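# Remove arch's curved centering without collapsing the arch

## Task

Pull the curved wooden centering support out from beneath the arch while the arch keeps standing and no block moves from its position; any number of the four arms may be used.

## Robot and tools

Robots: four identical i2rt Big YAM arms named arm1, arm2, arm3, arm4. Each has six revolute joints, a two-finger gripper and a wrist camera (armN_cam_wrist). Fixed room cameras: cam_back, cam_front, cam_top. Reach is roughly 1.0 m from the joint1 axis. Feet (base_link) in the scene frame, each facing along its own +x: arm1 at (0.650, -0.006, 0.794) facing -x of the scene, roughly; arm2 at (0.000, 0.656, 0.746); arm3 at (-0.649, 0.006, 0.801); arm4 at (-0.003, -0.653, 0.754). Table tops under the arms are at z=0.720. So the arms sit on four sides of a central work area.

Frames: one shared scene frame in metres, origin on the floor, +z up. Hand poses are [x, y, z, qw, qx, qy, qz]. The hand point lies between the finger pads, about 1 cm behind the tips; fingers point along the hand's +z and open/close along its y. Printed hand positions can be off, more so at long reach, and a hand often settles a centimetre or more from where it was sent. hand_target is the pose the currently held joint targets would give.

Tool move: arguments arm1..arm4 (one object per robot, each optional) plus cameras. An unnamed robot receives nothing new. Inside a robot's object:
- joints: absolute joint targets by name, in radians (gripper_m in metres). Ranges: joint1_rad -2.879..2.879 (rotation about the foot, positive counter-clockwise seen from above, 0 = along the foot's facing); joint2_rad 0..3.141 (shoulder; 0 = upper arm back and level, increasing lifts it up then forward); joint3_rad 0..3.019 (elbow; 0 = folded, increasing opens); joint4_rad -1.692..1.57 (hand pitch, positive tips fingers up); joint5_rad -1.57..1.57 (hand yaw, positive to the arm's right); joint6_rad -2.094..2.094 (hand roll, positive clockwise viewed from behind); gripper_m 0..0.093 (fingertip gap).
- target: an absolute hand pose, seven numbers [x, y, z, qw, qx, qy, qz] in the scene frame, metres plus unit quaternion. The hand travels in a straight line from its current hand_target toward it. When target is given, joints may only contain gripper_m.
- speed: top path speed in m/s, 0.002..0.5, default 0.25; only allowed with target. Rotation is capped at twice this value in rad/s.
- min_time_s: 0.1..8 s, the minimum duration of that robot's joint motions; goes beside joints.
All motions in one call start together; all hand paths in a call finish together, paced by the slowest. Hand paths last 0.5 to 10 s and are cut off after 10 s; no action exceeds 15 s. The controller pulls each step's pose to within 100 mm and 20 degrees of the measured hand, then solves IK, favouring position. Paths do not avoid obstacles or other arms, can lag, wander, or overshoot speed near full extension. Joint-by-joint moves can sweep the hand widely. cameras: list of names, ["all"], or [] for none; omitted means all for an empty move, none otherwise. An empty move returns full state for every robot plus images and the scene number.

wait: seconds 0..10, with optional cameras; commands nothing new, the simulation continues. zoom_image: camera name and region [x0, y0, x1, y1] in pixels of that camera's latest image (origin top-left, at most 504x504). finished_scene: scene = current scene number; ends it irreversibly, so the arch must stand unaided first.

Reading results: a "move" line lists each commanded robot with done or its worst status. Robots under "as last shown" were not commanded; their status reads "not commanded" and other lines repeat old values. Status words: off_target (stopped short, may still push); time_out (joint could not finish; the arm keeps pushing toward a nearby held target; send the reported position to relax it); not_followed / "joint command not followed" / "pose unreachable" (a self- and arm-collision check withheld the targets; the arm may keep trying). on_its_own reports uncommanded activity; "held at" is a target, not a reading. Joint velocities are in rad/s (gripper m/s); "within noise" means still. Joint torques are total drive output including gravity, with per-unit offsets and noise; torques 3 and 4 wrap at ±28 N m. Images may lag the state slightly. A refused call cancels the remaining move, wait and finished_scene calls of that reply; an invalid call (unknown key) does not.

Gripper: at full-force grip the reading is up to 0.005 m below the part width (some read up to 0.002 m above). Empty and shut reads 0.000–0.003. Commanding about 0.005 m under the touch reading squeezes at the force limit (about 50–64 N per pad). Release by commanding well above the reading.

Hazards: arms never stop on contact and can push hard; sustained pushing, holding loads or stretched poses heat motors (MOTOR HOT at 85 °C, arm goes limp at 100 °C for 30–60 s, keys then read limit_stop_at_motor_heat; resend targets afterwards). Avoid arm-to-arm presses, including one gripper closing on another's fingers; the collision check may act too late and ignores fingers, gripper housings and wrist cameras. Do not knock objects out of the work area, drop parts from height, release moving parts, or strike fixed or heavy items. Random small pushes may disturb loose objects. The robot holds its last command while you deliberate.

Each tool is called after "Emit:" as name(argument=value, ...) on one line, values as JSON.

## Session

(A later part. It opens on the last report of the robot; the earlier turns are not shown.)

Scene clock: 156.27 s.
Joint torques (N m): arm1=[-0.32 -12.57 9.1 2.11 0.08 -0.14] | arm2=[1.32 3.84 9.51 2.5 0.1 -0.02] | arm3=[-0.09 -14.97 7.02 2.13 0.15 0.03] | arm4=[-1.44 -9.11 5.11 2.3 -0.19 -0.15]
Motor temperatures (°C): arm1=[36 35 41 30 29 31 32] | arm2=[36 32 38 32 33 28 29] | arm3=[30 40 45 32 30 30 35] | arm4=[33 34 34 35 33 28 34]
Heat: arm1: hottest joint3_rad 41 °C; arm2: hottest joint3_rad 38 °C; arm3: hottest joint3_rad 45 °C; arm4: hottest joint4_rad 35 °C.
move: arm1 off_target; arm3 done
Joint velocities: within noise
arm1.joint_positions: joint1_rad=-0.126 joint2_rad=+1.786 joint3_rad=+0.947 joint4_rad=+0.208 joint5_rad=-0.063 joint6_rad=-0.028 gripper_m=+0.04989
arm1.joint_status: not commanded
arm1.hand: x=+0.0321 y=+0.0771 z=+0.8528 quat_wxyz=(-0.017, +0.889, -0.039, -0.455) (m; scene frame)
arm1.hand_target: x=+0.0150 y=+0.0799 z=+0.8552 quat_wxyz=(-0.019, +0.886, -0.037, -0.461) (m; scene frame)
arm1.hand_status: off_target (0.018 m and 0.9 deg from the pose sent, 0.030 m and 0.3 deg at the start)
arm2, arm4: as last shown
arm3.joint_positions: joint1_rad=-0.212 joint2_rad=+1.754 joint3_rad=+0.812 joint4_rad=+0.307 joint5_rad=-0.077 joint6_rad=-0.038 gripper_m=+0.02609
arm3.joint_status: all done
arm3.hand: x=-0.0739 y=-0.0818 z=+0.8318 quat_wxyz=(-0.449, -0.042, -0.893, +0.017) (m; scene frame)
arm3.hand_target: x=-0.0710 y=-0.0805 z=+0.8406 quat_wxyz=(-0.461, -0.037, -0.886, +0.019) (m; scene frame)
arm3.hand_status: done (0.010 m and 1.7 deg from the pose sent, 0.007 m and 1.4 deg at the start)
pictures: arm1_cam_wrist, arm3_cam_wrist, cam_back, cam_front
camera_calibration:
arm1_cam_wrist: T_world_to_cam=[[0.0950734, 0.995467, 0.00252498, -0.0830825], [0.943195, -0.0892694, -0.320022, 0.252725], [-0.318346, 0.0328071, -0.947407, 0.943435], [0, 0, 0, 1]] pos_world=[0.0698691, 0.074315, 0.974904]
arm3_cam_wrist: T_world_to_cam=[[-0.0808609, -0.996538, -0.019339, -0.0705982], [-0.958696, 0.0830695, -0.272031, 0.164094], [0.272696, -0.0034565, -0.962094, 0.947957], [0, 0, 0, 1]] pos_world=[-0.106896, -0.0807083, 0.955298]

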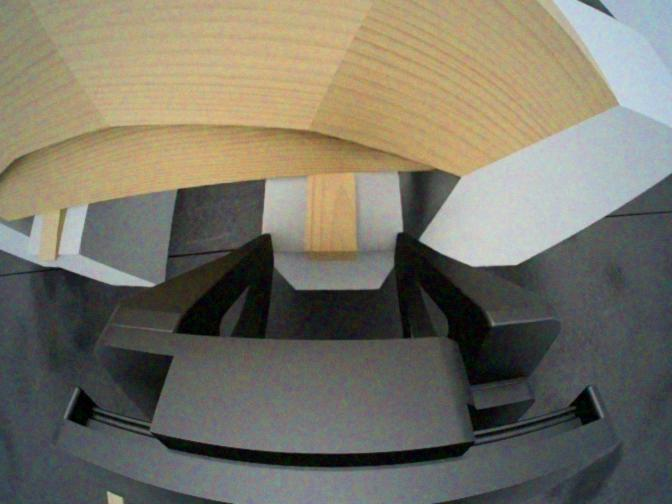

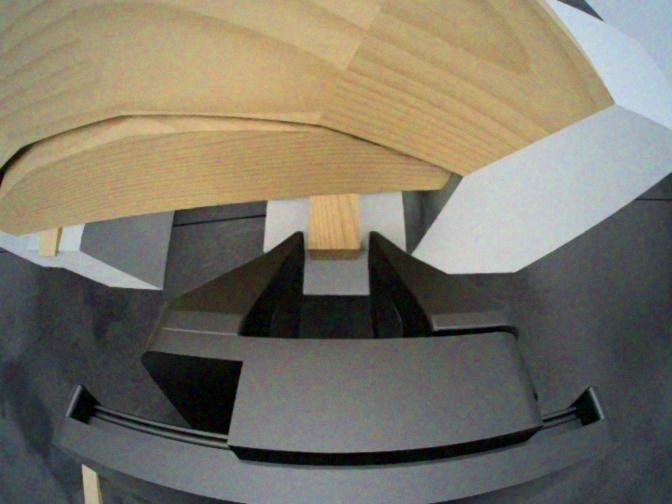

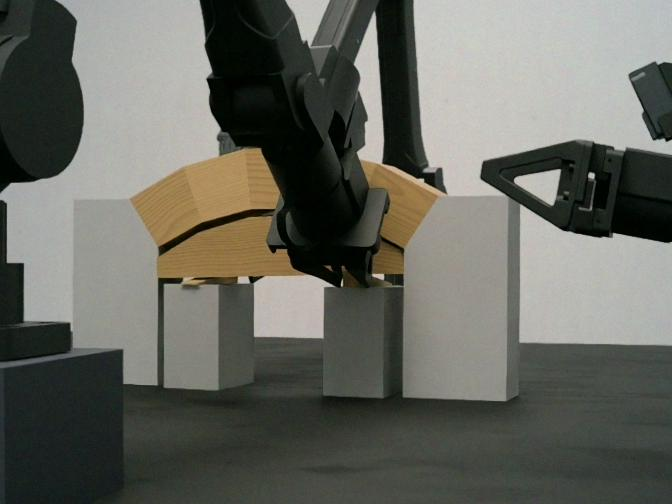

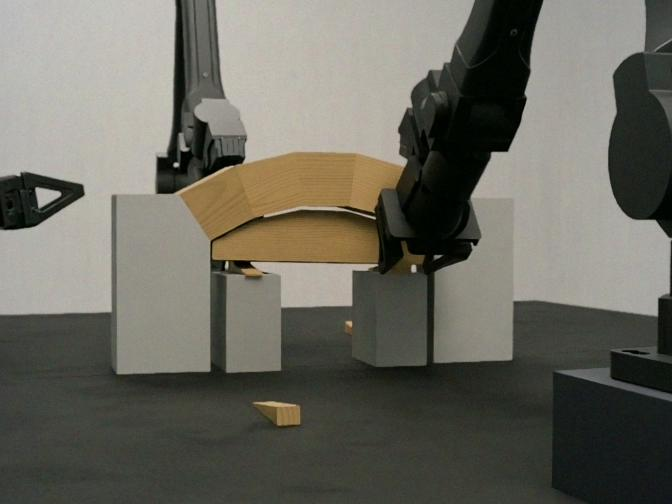

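Emit:
move(arm1={"target": [0.0325, 0.0770, 0.8580, 0.01934, -0.8862, 0.03715, 0.4613], "speed": 0.04, "joints": {"gripper_m": 0.026}}, arm3={"target": [-0.0710, -0.0805, 0.8440, 0.4613, 0.03715, 0.8862, -0.01934], "speed": 0.02}, cameras=["arm3_cam_wrist", "arm1_cam_wrist", "cam_back", "cam_front"])

Emit:
zoom_image(camera="cam_back", region=[280, 200, 420, 310])

Emit:
zoom_image(camera="arm3_cam_wrist", region=[240, 120, 440, 300])

Emit:
zoom_image(camera="arm1_cam_wrist", region=[240, 80, 440, 300])

Emit:
zoom_image(camera="cam_front", region=[310, 190, 450, 310])

Scene clock: 157.87 s.
Joint torques (N m): arm1=[-0.38 -15.79 5.33 2.63 0.08 -0.13] | arm2=[1.32 3.78 9.46 2.44 0.1 -0.01] | arm3=[-0.21 -15.74 7.17 1.78 0.15 0.02] | arm4=[-1.08 -9.52 5.19 2.48 -0.15 -0.12]
Motor temperatures (°C): arm1=[36 35 42 30 29 31 32] | arm2=[36 32 38 32 33 28 29] | arm3=[30 40 45 32 30 30 35] | arm4=[33 34 34 35 33 28 34]
Heat: arm1: hottest joint3_rad 42 °C; arm2: hottest joint3_rad 38 °C; arm3: hottest joint3_rad 45 °C; arm4: hottest joint4_rad 35 °C.
move: arm1 done; arm3 off_target
Joint velocities: within noise
arm1.joint_positions: joint1_rad=-0.126 joint2_rad=+1.786 joint3_rad=+0.947 joint4_rad=+0.208 joint5_rad=-0.063 joint6_rad=-0.028 gripper_m=+0.02612
arm1.joint_status: all done
arm1.hand: x=+0.0321 y=+0.0771 z=+0.8528 quat_wxyz=(-0.017, +0.889, -0.039, -0.455) (m; scene frame)
arm1.hand_target: x=+0.0325 y=+0.0770 z=+0.8579 quat_wxyz=(-0.019, +0.886, -0.037, -0.461) (m; scene frame)
arm1.hand_status: done (0.005 m and 0.9 deg from the pose sent, 0.005 m and 0.9 deg at the start)
arm2, arm4: as last shown
arm3.joint_positions: joint1_rad=-0.212 joint2_rad=+1.754 joint3_rad=+0.812 joint4_rad=+0.307 joint5_rad=-0.077 joint6_rad=-0.038 gripper_m=+0.02609
arm3.joint_status: not commanded
arm3.hand: x=-0.0739 y=-0.0818 z=+0.8318 quat_wxyz=(-0.449, -0.042, -0.893, +0.017) (m; scene frame)
arm3.hand_target: x=-0.0711 y=-0.0805 z=+0.8437 quat_wxyz=(-0.461, -0.037, -0.886, +0.019) (m; scene frame)
arm3.hand_status: off_target (0.013 m and 1.7 deg from the pose sent, 0.012 m and 1.7 deg at the start)
pictures: arm1_cam_wrist, arm3_cam_wrist, cam_back, cam_front
camera_calibration:
arm1_cam_wrist: T_world_to_cam=[[0.0950734, 0.995467, 0.00252498, -0.0830825], [0.943195, -0.0892694, -0.320022, 0.252725], [-0.318346, 0.0328071, -0.947407, 0.943435], [0, 0, 0, 1]] pos_world=[0.0698691, 0.074315, 0.974904]
arm3_cam_wrist: T_world_to_cam=[[-0.0808609, -0.996538, -0.019339, -0.0705982], [-0.958696, 0.0830695, -0.272031, 0.164094], [0.272696, -0.0034565, -0.962094, 0.947957], [0, 0, 0, 1]] pos_world=[-0.106896, -0.0807083, 0.955298]

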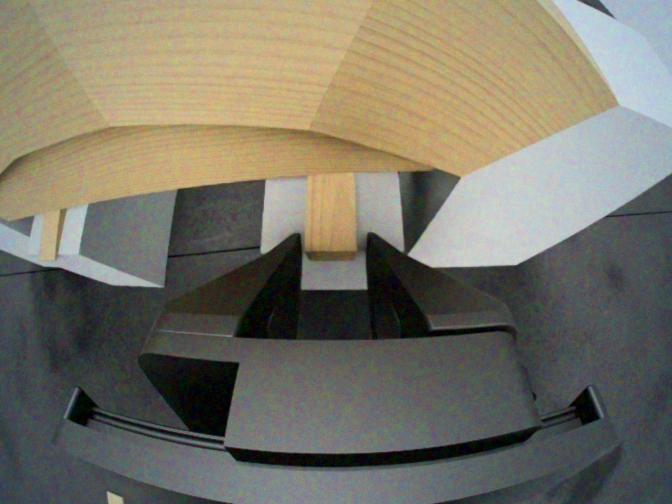

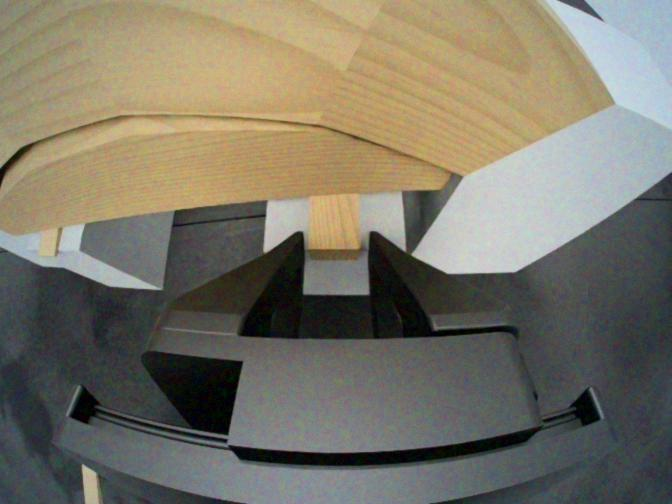

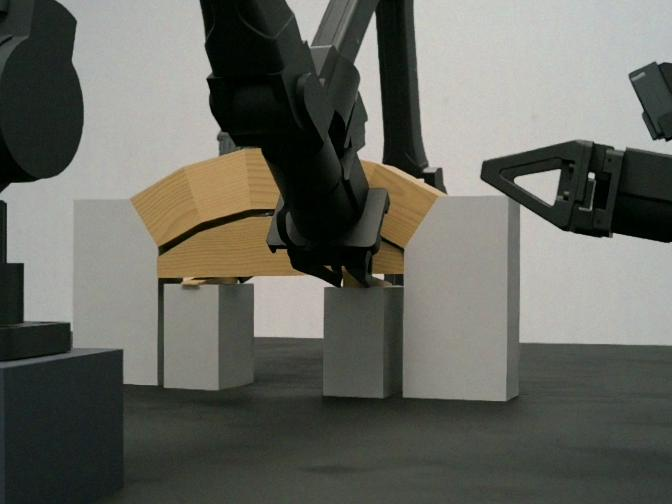

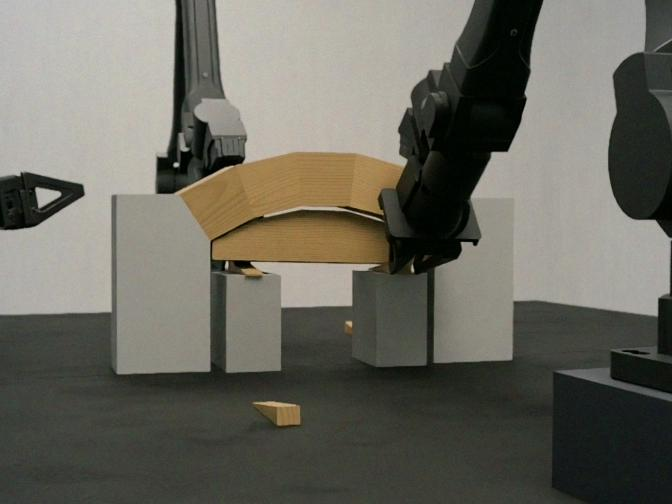

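Scaled by 3.600 from the camera's 672x504 image, which has a finer 960x720 frame.

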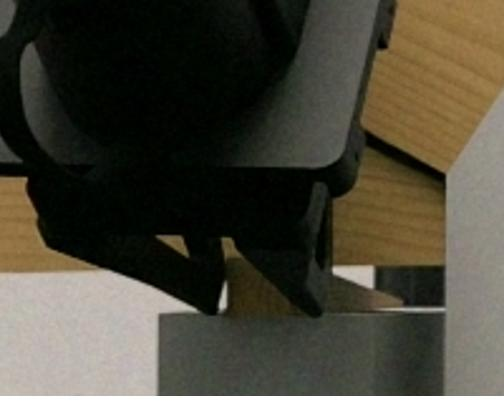

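Scaled by 2.520 from the camera's 672x504 image, which has a finer 960x720 frame.

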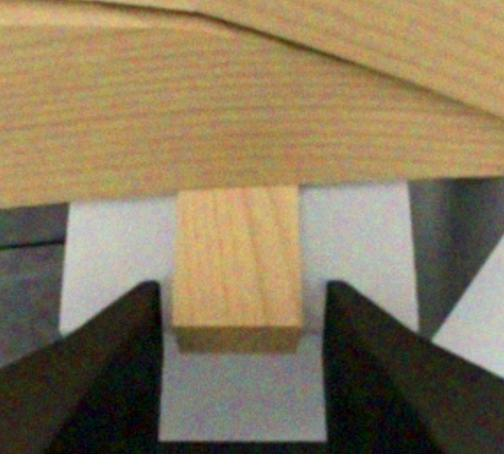

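Scaled by 2.291 from the camera's 672x504 image, which has a finer 960x720 frame.

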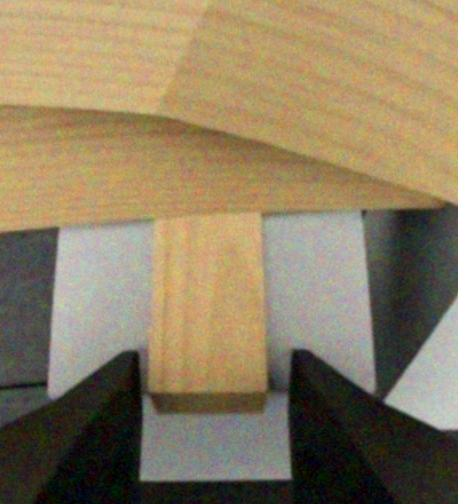

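Scaled by 3.600 from the camera's 672x504 image, which has a finer 960x720 frame.

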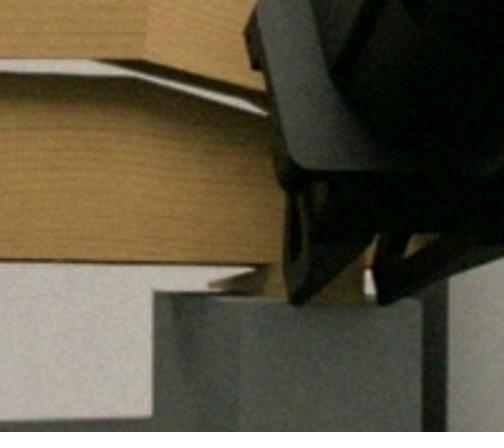

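Emit:
move(arm1={"joints": {"gripper_m": 0.015}}, arm3={"joints": {"gripper_m": 0.015}}, cameras=[])

Emit:
move(arm1={"target": [0.0395, 0.0763, 0.8580, 0.01934, -0.8862, 0.03715, 0.4613], "speed": 0.02}, arm3={"target": [-0.0780, -0.0797, 0.8440, 0.4613, 0.03715, 0.8862, -0.01934], "speed": 0.02}, cameras=["arm3_cam_wrist", "arm1_cam_wrist", "cam_back", "cam_front"])

Emit:
zoom_image(camera="cam_back", region=[140, 190, 440, 310])

Emit:
zoom_image(camera="cam_front", region=[180, 180, 480, 300])

Scene clock: 159.03 s.
Joint torques (N m): arm1=[-0.44 -15.62 5.33 2.66 0.12 -0.14] | arm2=[1.14 3.78 9.52 2.45 0.1 -0.01] | arm3=[0.03 -15.74 7.13 1.74 0.15 0.03] | arm4=[-1.49 -9.41 5.23 2.41 -0.2 -0.13]
Motor temperatures (°C): arm1=[36 35 42 30 29 31 32] | arm2=[36 32 38 32 33 28 29] | arm3=[30 40 45 32 30 30 35] | arm4=[33 34 34 35 33 28 34]
Heat: arm1: hottest joint3_rad 42 °C; arm2: hottest joint3_rad 38 °C; arm3: hottest joint3_rad 45 °C; arm4: hottest joint4_rad 35 °C.
move: arm1 done; arm3 done
Joint velocities: within noise
arm1.joint_positions: joint1_rad=-0.126 joint2_rad=+1.786 joint3_rad=+0.947 joint4_rad=+0.208 joint5_rad=-0.063 joint6_rad=-0.028 gripper_m=+0.01741
arm1.joint_status: all done
arm1.hand: x=+0.0321 y=+0.0770 z=+0.8528 quat_wxyz=(-0.016, +0.889, -0.039, -0.455) (m; scene frame)
arm1.hand_target: x=+0.0325 y=+0.0771 z=+0.8579 quat_wxyz=(-0.019, +0.886, -0.037, -0.461) (m; scene frame)
arm1.hand_status: not commanded
arm2.joint_positions: joint1_rad=-0.491 joint2_rad=+0.571 joint3_rad=+1.396 joint4_rad=-1.145 joint5_rad=+0.158 joint6_rad=+0.378 gripper_m=+0.09396
arm2.joint_status: not commanded
arm2.hand: x=-0.1424 y=+0.4717 z=+1.3418 quat_wxyz=(-0.330, -0.780, -0.216, +0.486) (m; scene frame)
arm2.hand_target: x=-0.1404 y=+0.4751 z=+1.3501 quat_wxyz=(-0.336, -0.774, -0.213, +0.492) (m; scene frame)
arm2.hand_status: not commanded
arm3.joint_positions: joint1_rad=-0.212 joint2_rad=+1.754 joint3_rad=+0.812 joint4_rad=+0.307 joint5_rad=-0.077 joint6_rad=-0.038 gripper_m=+0.01741
arm3.joint_status: all done
arm3.hand: x=-0.0739 y=-0.0818 z=+0.8318 quat_wxyz=(-0.449, -0.041, -0.893, +0.017) (m; scene frame)
arm3.hand_target: x=-0.0711 y=-0.0804 z=+0.8438 quat_wxyz=(-0.461, -0.037, -0.886, +0.019) (m; scene frame)
arm3.hand_status: not commanded
arm4.joint_positions: joint1_rad=+0.815 joint2_rad=+1.792 joint3_rad=+0.488 joint4_rad=+1.551 joint5_rad=+0.790 joint6_rad=-0.164 gripper_m=+0.09396
arm4.joint_status: not commanded
arm4.hand: x=-0.2540 y=-0.2445 z=+0.9181 quat_wxyz=(-0.542, +0.454, -0.452, -0.544) (m; scene frame)
arm4.hand_target: x=-0.2600 y=-0.2400 z=+0.9205 quat_wxyz=(-0.545, +0.450, -0.448, -0.548) (m; scene frame)
arm4.hand_status: not commanded
pictures: none
No camera images: "cameras" was empty.

Scene clock: 160.00 s.
Joint torques (N m): arm1=[-0.44 -16.15 4.42 3.02 0.1 -0.15] | arm2=[1.2 3.72 9.51 2.41 0.11 -0.02] | arm3=[-0.09 -15.91 6.63 1.98 0.12 0.01] | arm4=[-0.91 -8.64 5.35 2.39 -0.19 -0.11]
Motor temperatures (°C): arm1=[36 35 41 30 29 31 32] | arm2=[36 32 38 32 33 28 29] | arm3=[30 40 45 32 30 30 35] | arm4=[33 34 34 35 33 28 34]
Heat: arm1: hottest joint3_rad 41 °C; arm2: hottest joint3_rad 38 °C; arm3: hottest joint3_rad 45 °C; arm4: hottest joint4_rad 35 °C.
move: arm1 done; arm3 off_target
Joint velocities: within noise
arm1.joint_positions: joint1_rad=-0.126 joint2_rad=+1.780 joint3_rad=+0.938 joint4_rad=+0.209 joint5_rad=-0.063 joint6_rad=-0.028 gripper_m=+0.01732
arm1.joint_status: not commanded
arm1.hand: x=+0.0353 y=+0.0765 z=+0.8525 quat_wxyz=(-0.016, +0.890, -0.039, -0.454) (m; scene frame)
arm1.hand_target: x=+0.0395 y=+0.0764 z=+0.8578 quat_wxyz=(-0.019, +0.886, -0.037, -0.461) (m; scene frame)
arm1.hand_status: done (0.007 m and 1.0 deg from the pose sent, 0.009 m and 0.9 deg at the start)
arm2, arm4: as last shown
arm3.joint_positions: joint1_rad=-0.212 joint2_rad=+1.745 joint3_rad=+0.798 joint4_rad=+0.310 joint5_rad=-0.077 joint6_rad=-0.038 gripper_m=+0.01731
arm3.joint_status: not commanded
arm3.hand: x=-0.0791 y=-0.0809 z=+0.8316 quat_wxyz=(-0.448, -0.042, -0.893, +0.017) (m; scene frame)
arm3.hand_target: x=-0.0780 y=-0.0796 z=+0.8438 quat_wxyz=(-0.461, -0.037, -0.886, +0.019) (m; scene frame)
arm3.hand_status: off_target (0.012 m and 1.8 deg from the pose sent, 0.013 m and 1.7 deg at the start)
pictures: arm1_cam_wrist, arm3_cam_wrist, cam_back, cam_front
camera_calibration:
arm1_cam_wrist: T_world_to_cam=[[0.0945041, 0.995523, 0.0019791, -0.0823021], [0.943954, -0.0889768, -0.317859, 0.247607], [-0.31626, 0.0319072, -0.948136, 0.944845], [0, 0, 0, 1]] pos_world=[0.0728651, 0.0738175, 0.974709]
arm3_cam_wrist: T_world_to_cam=[[-0.0806195, -0.99655, -0.0197347, -0.0696962], [-0.959208, 0.0829505, -0.270257, 0.157537], [0.270961, -0.00285825, -0.962586, 0.94952], [0, 0, 0, 1]] pos_world=[-0.111791, -0.0798095, 0.955195]

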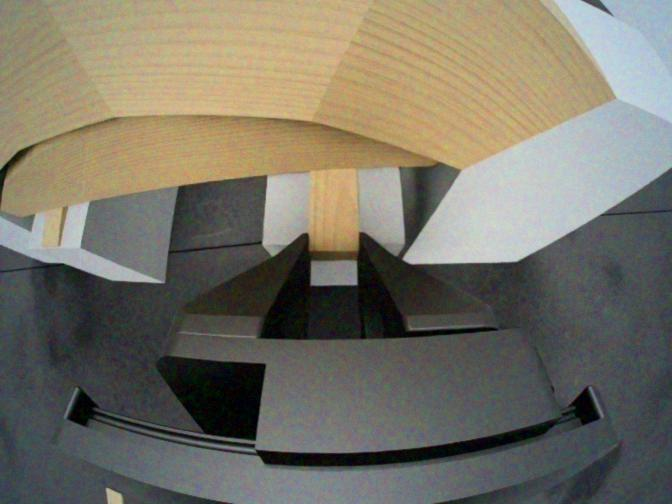

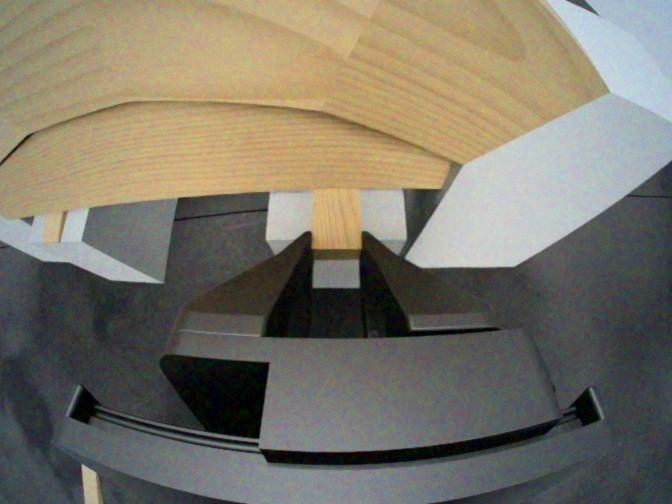

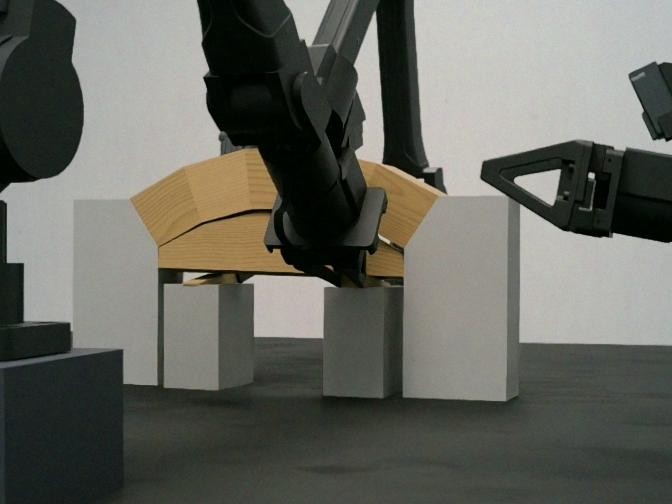

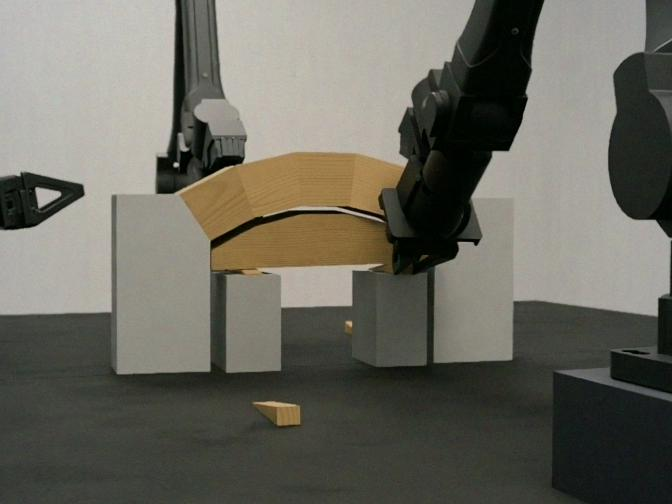

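Scaled by 1.680 from the camera's 672x504 image, which has a finer 960x720 frame.

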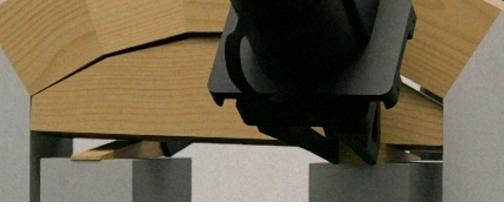

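Scaled by 1.680 from the camera's 672x504 image, which has a finer 960x720 frame.

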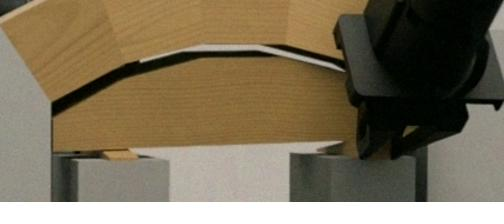

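Emit:
zoom_image(camera="cam_back", region=[140, 190, 280, 310])

Emit:
zoom_image(camera="arm3_cam_wrist", region=[0, 80, 240, 280])

Emit:
zoom_image(camera="cam_front", region=[200, 190, 340, 310])

Scaled by 3.600 from the camera's 672x504 image, which has a finer 960x720 frame.

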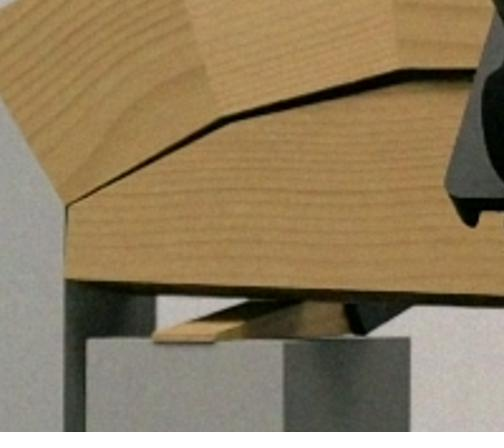

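Scaled by 2.100 from the camera's 672x504 image, which has a finer 960x720 frame.

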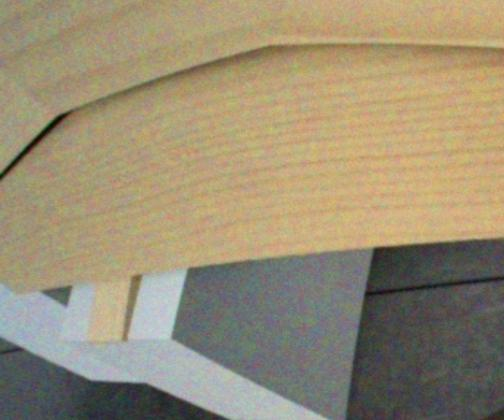

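Scaled by 3.600 from the camera's 672x504 image, which has a finer 960x720 frame.

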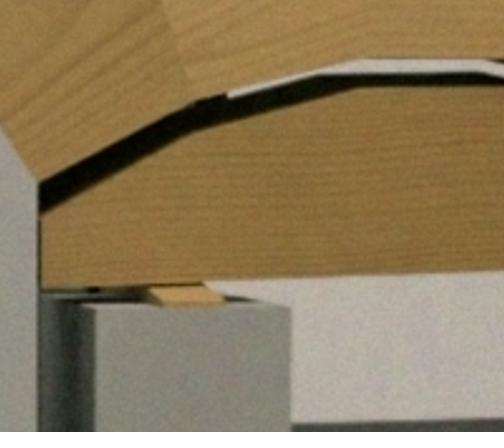

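Emit:
move(arm1={"target": [0.0495, 0.0755, 0.8580, 0.01934, -0.8862, 0.03715, 0.4613], "speed": 0.02}, arm3={"target": [-0.0880, -0.0788, 0.8440, 0.4613, 0.03715, 0.8862, -0.01934], "speed": 0.02}, cameras=["arm3_cam_wrist", "arm1_cam_wrist", "cam_back", "cam_front"])

Emit:
zoom_image(camera="cam_back", region=[140, 190, 440, 310])

Emit:
zoom_image(camera="cam_front", region=[180, 180, 480, 300])

Scene clock: 161.90 s.
Joint torques (N m): arm1=[-0.5 -15.74 4.4 2.96 0.06 -0.15] | arm2=[1.14 3.84 9.51 2.48 0.1 0] | arm3=[-0.38 -15.56 6.48 1.98 0.06 0.01] | arm4=[-1.08 -9.58 5.26 2.33 -0.19 -0.13]
Motor temperatures (°C): arm1=[36 35 41 30 29 30 32] | arm2=[36 32 38 32 33 28 29] | arm3=[30 41 44 32 30 30 35] | arm4=[33 34 34 35 33 28 34]
Heat: arm1: hottest joint3_rad 41 °C; arm2: hottest joint3_rad 38 °C; arm3: hottest joint3_rad 44 °C; arm4: hottest joint4_rad 35 °C.
move: arm1 done; arm3 off_target
Joint velocities: within noise
arm1.joint_positions: joint1_rad=-0.126 joint2_rad=+1.761 joint3_rad=+0.908 joint4_rad=+0.220 joint5_rad=-0.063 joint6_rad=-0.028 gripper_m=+0.01732
arm1.joint_status: not commanded
arm1.hand: x=+0.0452 y=+0.0750 z=+0.8522 quat_wxyz=(-0.016, +0.890, -0.039, -0.454) (m; scene frame)
arm1.hand_target: x=+0.0495 y=+0.0756 z=+0.8577 quat_wxyz=(-0.019, +0.886, -0.037, -0.461) (m; scene frame)
arm1.hand_status: done (0.007 m and 1.0 deg from the pose sent, 0.015 m and 1.0 deg at the start)
arm2, arm4: as last shown
arm3.joint_positions: joint1_rad=-0.212 joint2_rad=+1.727 joint3_rad=+0.769 joint4_rad=+0.320 joint5_rad=-0.077 joint6_rad=-0.038 gripper_m=+0.01731
arm3.joint_status: not commanded
arm3.hand: x=-0.0889 y=-0.0792 z=+0.8315 quat_wxyz=(-0.447, -0.042, -0.893, +0.016) (m; scene frame)
arm3.hand_target: x=-0.0879 y=-0.0787 z=+0.8438 quat_wxyz=(-0.461, -0.037, -0.886, +0.019) (m; scene frame)
arm3.hand_status: off_target (0.013 m and 1.9 deg from the pose sent, 0.015 m and 1.8 deg at the start)
pictures: arm1_cam_wrist, arm3_cam_wrist, cam_back, cam_front
camera_calibration:
arm1_cam_wrist: T_world_to_cam=[[0.0944645, 0.995526, 0.00191788, -0.0816717], [0.944068, -0.0889699, -0.317522, 0.237758], [-0.315931, 0.0318052, -0.948249, 0.947704], [0, 0, 0, 1]] pos_world=[0.0826644, 0.0723178, 0.974309]
arm3_cam_wrist: T_world_to_cam=[[-0.0806723, -0.996542, -0.0198963, -0.0686381], [-0.959401, 0.0830471, -0.269542, 0.147368], [0.270262, -0.00265603, -0.962783, 0.952175], [0, 0, 0, 1]] pos_world=[-0.121489, -0.0781102, 0.955094]

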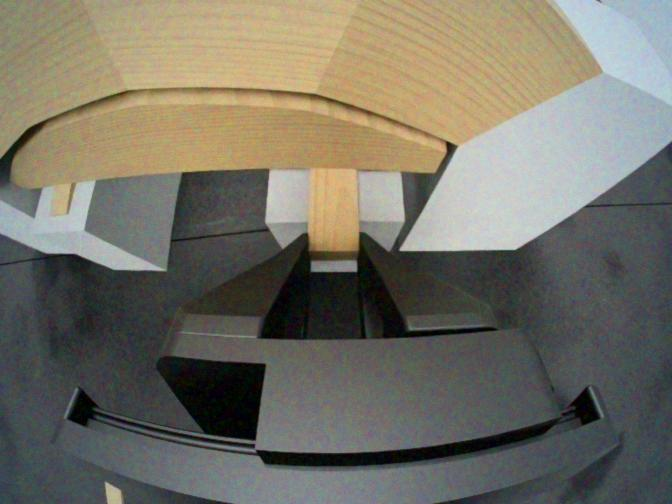

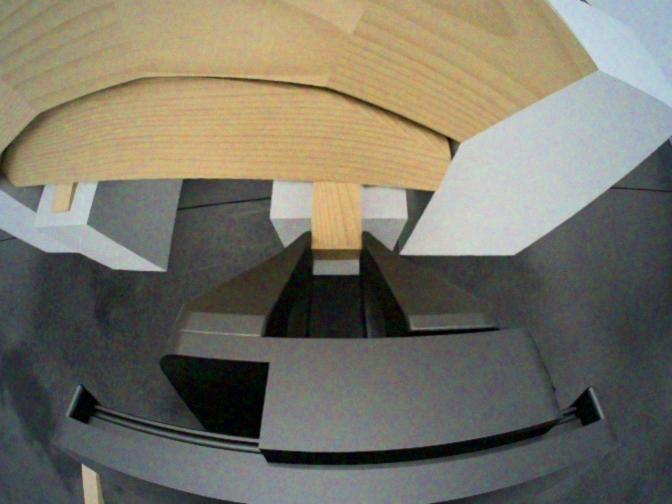

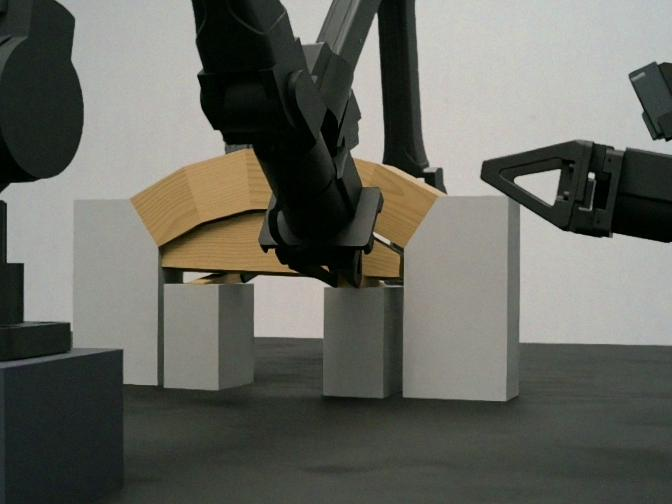

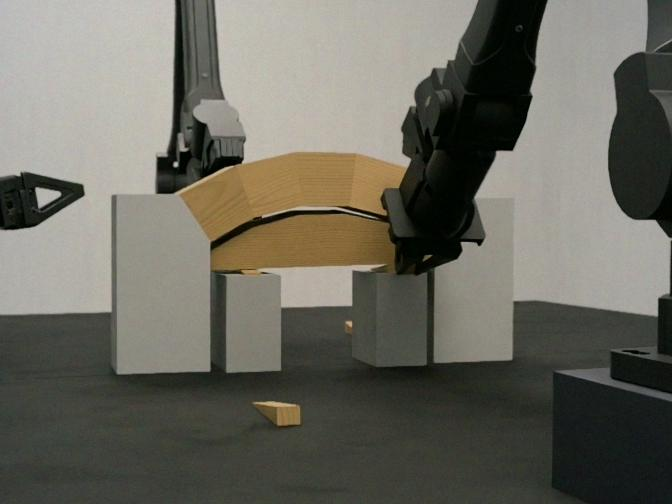

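Scaled by 1.680 from the camera's 672x504 image, which has a finer 960x720 frame.

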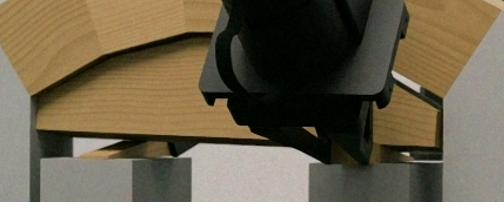

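Scaled by 1.680 from the camera's 672x504 image, which has a finer 960x720 frame.

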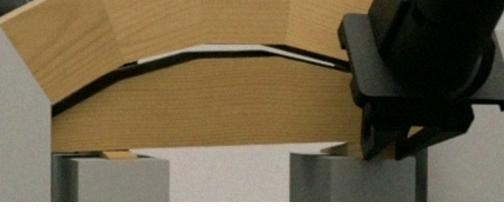

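Emit:
move(arm1={"target": [0.0620, 0.0745, 0.8580, 0.01934, -0.8862, 0.03715, 0.4613], "speed": 0.02}, arm3={"target": [-0.1000, -0.0776, 0.8440, 0.4613, 0.03715, 0.8862, -0.01934], "speed": 0.02}, cameras=["arm3_cam_wrist", "arm1_cam_wrist", "cam_back", "cam_front"])

Emit:
zoom_image(camera="cam_back", region=[140, 190, 440, 310])

Emit:
zoom_image(camera="cam_front", region=[180, 180, 480, 300])

Scene clock: 163.37 s.
Joint torques (N m): arm1=[-0.73 -15.21 4.38 3.02 0 -0.15] | arm2=[1.03 3.6 9.46 2.44 0.09 0] | arm3=[-0.38 -15.09 6.46 1.96 -0.02 -0.01] | arm4=[-1.2 -9.17 5.38 2.28 -0.18 -0.13]
Motor temperatures (°C): arm1=[36 35 41 30 29 30 33] | arm2=[36 32 38 32 33 28 29] | arm3=[30 41 44 32 30 30 35] | arm4=[33 34 34 35 33 28 34]
Heat: arm1: hottest joint3_rad 41 °C; arm2: hottest joint3_rad 38 °C; arm3: hottest joint3_rad 44 °C; arm4: hottest joint4_rad 35 °C.
move: arm1 done; arm3 off_target
Joint velocities: within noise
arm1.joint_positions: joint1_rad=-0.126 joint2_rad=+1.737 joint3_rad=+0.870 joint4_rad=+0.231 joint5_rad=-0.063 joint6_rad=-0.028 gripper_m=+0.01732
arm1.joint_status: not commanded
arm1.hand: x=+0.0578 y=+0.0730 z=+0.8521 quat_wxyz=(-0.016, +0.890, -0.039, -0.453) (m; scene frame)
arm1.hand_target: x=+0.0619 y=+0.0746 z=+0.8580 quat_wxyz=(-0.019, +0.886, -0.037, -0.461) (m; scene frame)
arm1.hand_status: done (0.007 m and 1.1 deg from the pose sent, 0.018 m and 1.0 deg at the start)
arm2, arm4: as last shown
arm3.joint_positions: joint1_rad=-0.212 joint2_rad=+1.704 joint3_rad=+0.733 joint4_rad=+0.331 joint5_rad=-0.077 joint6_rad=-0.038 gripper_m=+0.01731
arm3.joint_status: not commanded
arm3.hand: x=-0.1012 y=-0.0770 z=+0.8313 quat_wxyz=(-0.447, -0.042, -0.894, +0.016) (m; scene frame)
arm3.hand_target: x=-0.1000 y=-0.0775 z=+0.8438 quat_wxyz=(-0.461, -0.037, -0.886, +0.019) (m; scene frame)
arm3.hand_status: off_target (0.013 m and 2.0 deg from the pose sent, 0.017 m and 1.9 deg at the start)
pictures: arm1_cam_wrist, arm3_cam_wrist, cam_back, cam_front
camera_calibration:
arm1_cam_wrist: T_world_to_cam=[[0.0945299, 0.99552, 0.00189947, -0.0809488], [0.944422, -0.0890741, -0.316438, 0.224708], [-0.314851, 0.0317067, -0.948611, 0.951972], [0, 0, 0, 1]] pos_world=[0.095162, 0.0704179, 0.974311]
arm3_cam_wrist: T_world_to_cam=[[-0.0807356, -0.996535, -0.0199886, -0.0674536], [-0.959815, 0.083137, -0.268036, 0.133952], [0.268769, -0.00245464, -0.963202, 0.955497], [0, 0, 0, 1]] pos_world=[-0.133685, -0.0760108, 0.954892]

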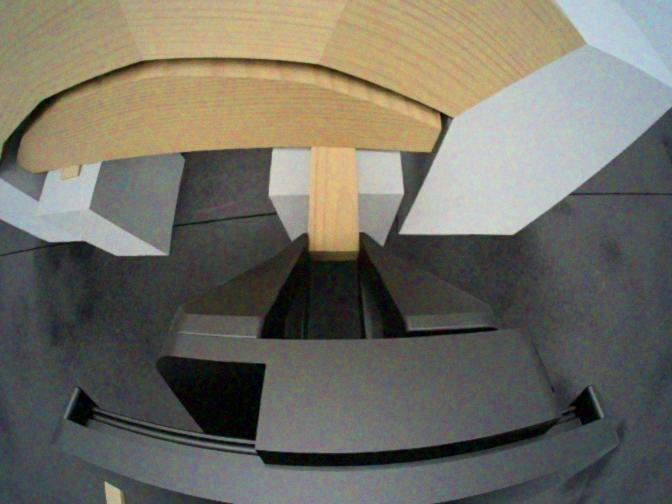

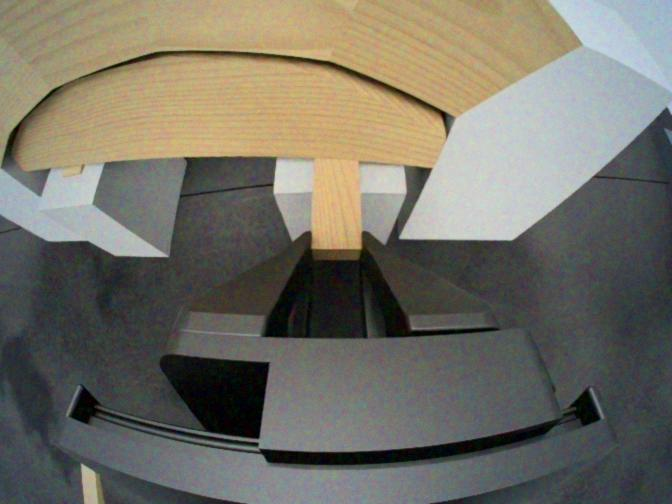

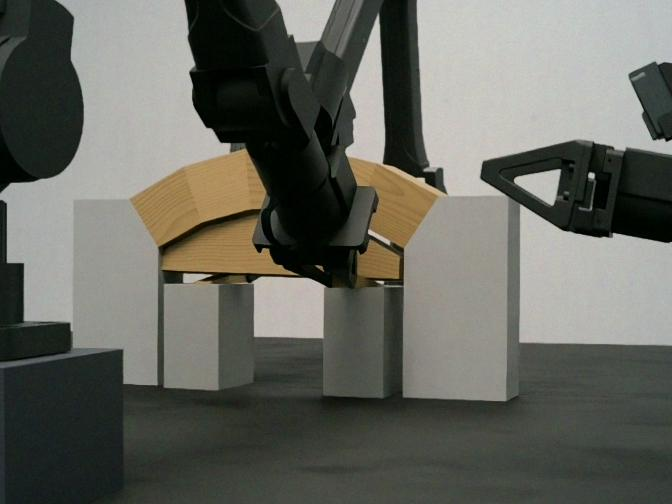

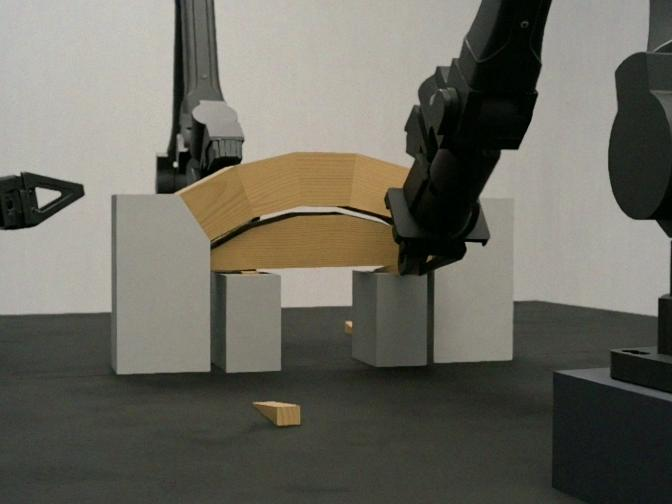

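Scaled by 1.680 from the camera's 672x504 image, which has a finer 960x720 frame.

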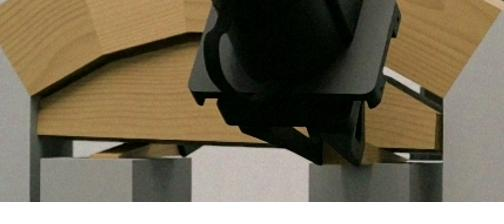

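Scaled by 1.680 from the camera's 672x504 image, which has a finer 960x720 frame.

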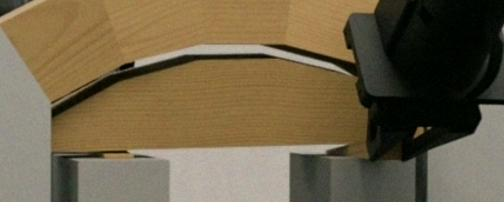

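Emit:
move(arm1={"target": [0.0820, 0.0728, 0.8590, 0.01934, -0.8862, 0.03715, 0.4613], "speed": 0.025}, arm3={"target": [-0.1200, -0.0758, 0.8440, 0.4613, 0.03715, 0.8862, -0.01934], "speed": 0.025}, cameras=["arm3_cam_wrist", "arm1_cam_wrist", "cam_back", "cam_front"])

Emit:
zoom_image(camera="cam_back", region=[140, 190, 440, 310])

Emit:
zoom_image(camera="cam_front", region=[180, 180, 480, 300])

Scene clock: 165.07 s.
Joint torques (N m): arm1=[-0.91 -14.51 4.38 3 -0.11 -0.19] | arm2=[1.14 3.66 9.51 2.41 0.1 -0.01] | arm3=[-0.73 -14.27 6.37 1.99 -0.08 -0.01] | arm4=[-1.32 -9.23 5.37 2.39 -0.2 -0.12]
Motor temperatures (°C): arm1=[36 35 41 30 29 30 33] | arm2=[36 32 38 32 33 28 29] | arm3=[30 41 44 32 30 30 35] | arm4=[33 34 34 35 33 28 34]
Heat: arm1: hottest joint3_rad 41 °C; arm2: hottest joint3_rad 38 °C; arm3: hottest joint3_rad 44 °C; arm4: hottest joint4_rad 35 °C.
move: arm1 done; arm3 off_target
Joint velocities: within noise
arm1.joint_positions: joint1_rad=-0.126 joint2_rad=+1.696 joint3_rad=+0.811 joint4_rad=+0.245 joint5_rad=-0.063 joint6_rad=-0.028 gripper_m=+0.01732
arm1.joint_status: not commanded
arm1.hand: x=+0.0785 y=+0.0699 z=+0.8516 quat_wxyz=(-0.016, +0.891, -0.039, -0.451) (m; scene frame)
arm1.hand_target: x=+0.0820 y=+0.0728 z=+0.8588 quat_wxyz=(-0.019, +0.886, -0.037, -0.461) (m; scene frame)
arm1.hand_status: done (0.009 m and 1.4 deg from the pose sent, 0.025 m and 1.1 deg at the start)
arm2, arm4: as last shown
arm3.joint_positions: joint1_rad=-0.212 joint2_rad=+1.666 joint3_rad=+0.676 joint4_rad=+0.349 joint5_rad=-0.079 joint6_rad=-0.040 gripper_m=+0.01731
arm3.joint_status: not commanded
arm3.hand: x=-0.1212 y=-0.0731 z=+0.8311 quat_wxyz=(-0.446, -0.041, -0.894, +0.016) (m; scene frame)
arm3.hand_target: x=-0.1199 y=-0.0757 z=+0.8439 quat_wxyz=(-0.461, -0.037, -0.886, +0.019) (m; scene frame)
arm3.hand_status: off_target (0.013 m and 2.1 deg from the pose sent, 0.023 m and 2.0 deg at the start)
pictures: arm1_cam_wrist, arm3_cam_wrist, cam_back, cam_front
camera_calibration:
arm1_cam_wrist: T_world_to_cam=[[0.0944954, 0.995524, 0.00160237, -0.079479], [0.945845, -0.0892775, -0.312102, 0.200866], [-0.310562, 0.0310078, -0.950047, 0.959007], [0, 0, 0, 1]] pos_world=[0.115353, 0.0673195, 0.97392]
arm3_cam_wrist: T_world_to_cam=[[-0.0782794, -0.996728, -0.0201332, -0.0647636], [-0.960485, 0.0808129, -0.266342, 0.112723], [0.267097, -0.00151139, -0.963668, 0.960985], [0, 0, 0, 1]] pos_world=[-0.153477, -0.0722088, 0.95479]

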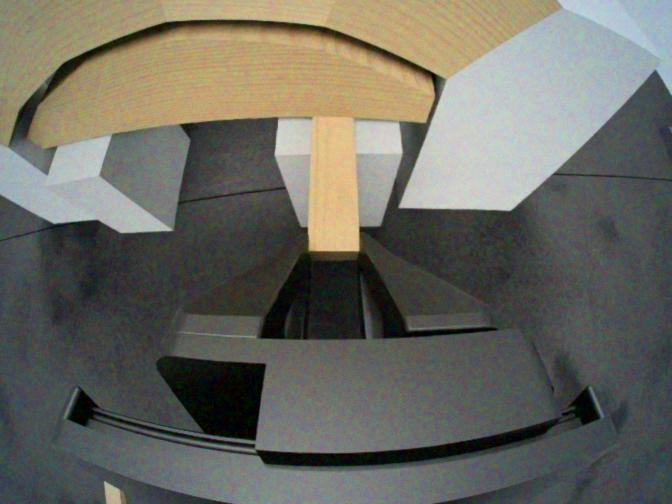

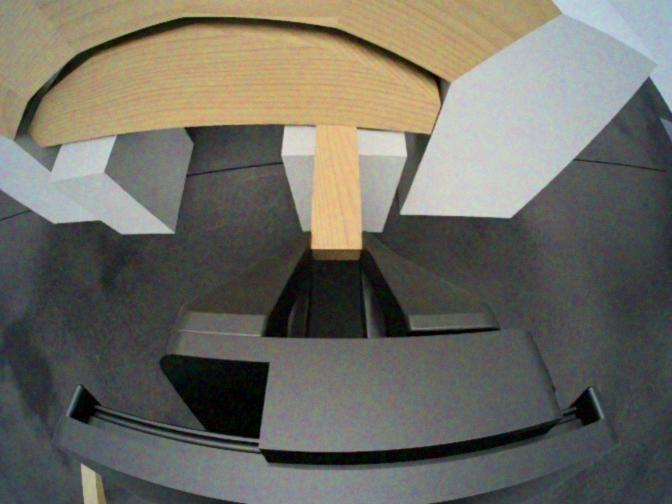

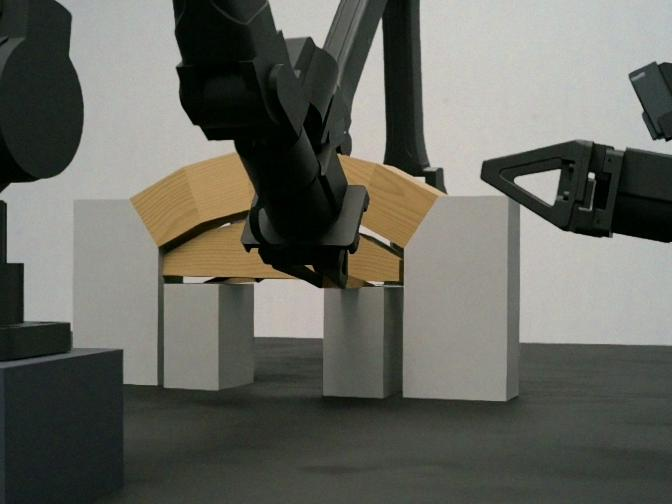

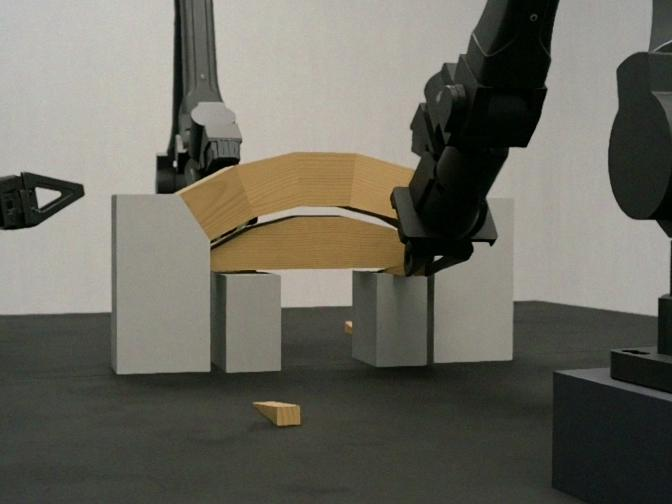

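Scaled by 1.680 from the camera's 672x504 image, which has a finer 960x720 frame.

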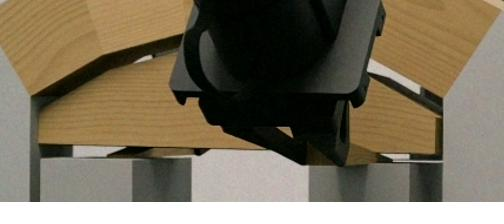

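Scaled by 1.680 from the camera's 672x504 image, which has a finer 960x720 frame.

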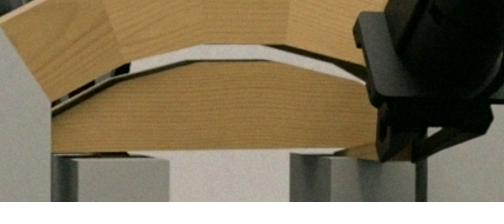

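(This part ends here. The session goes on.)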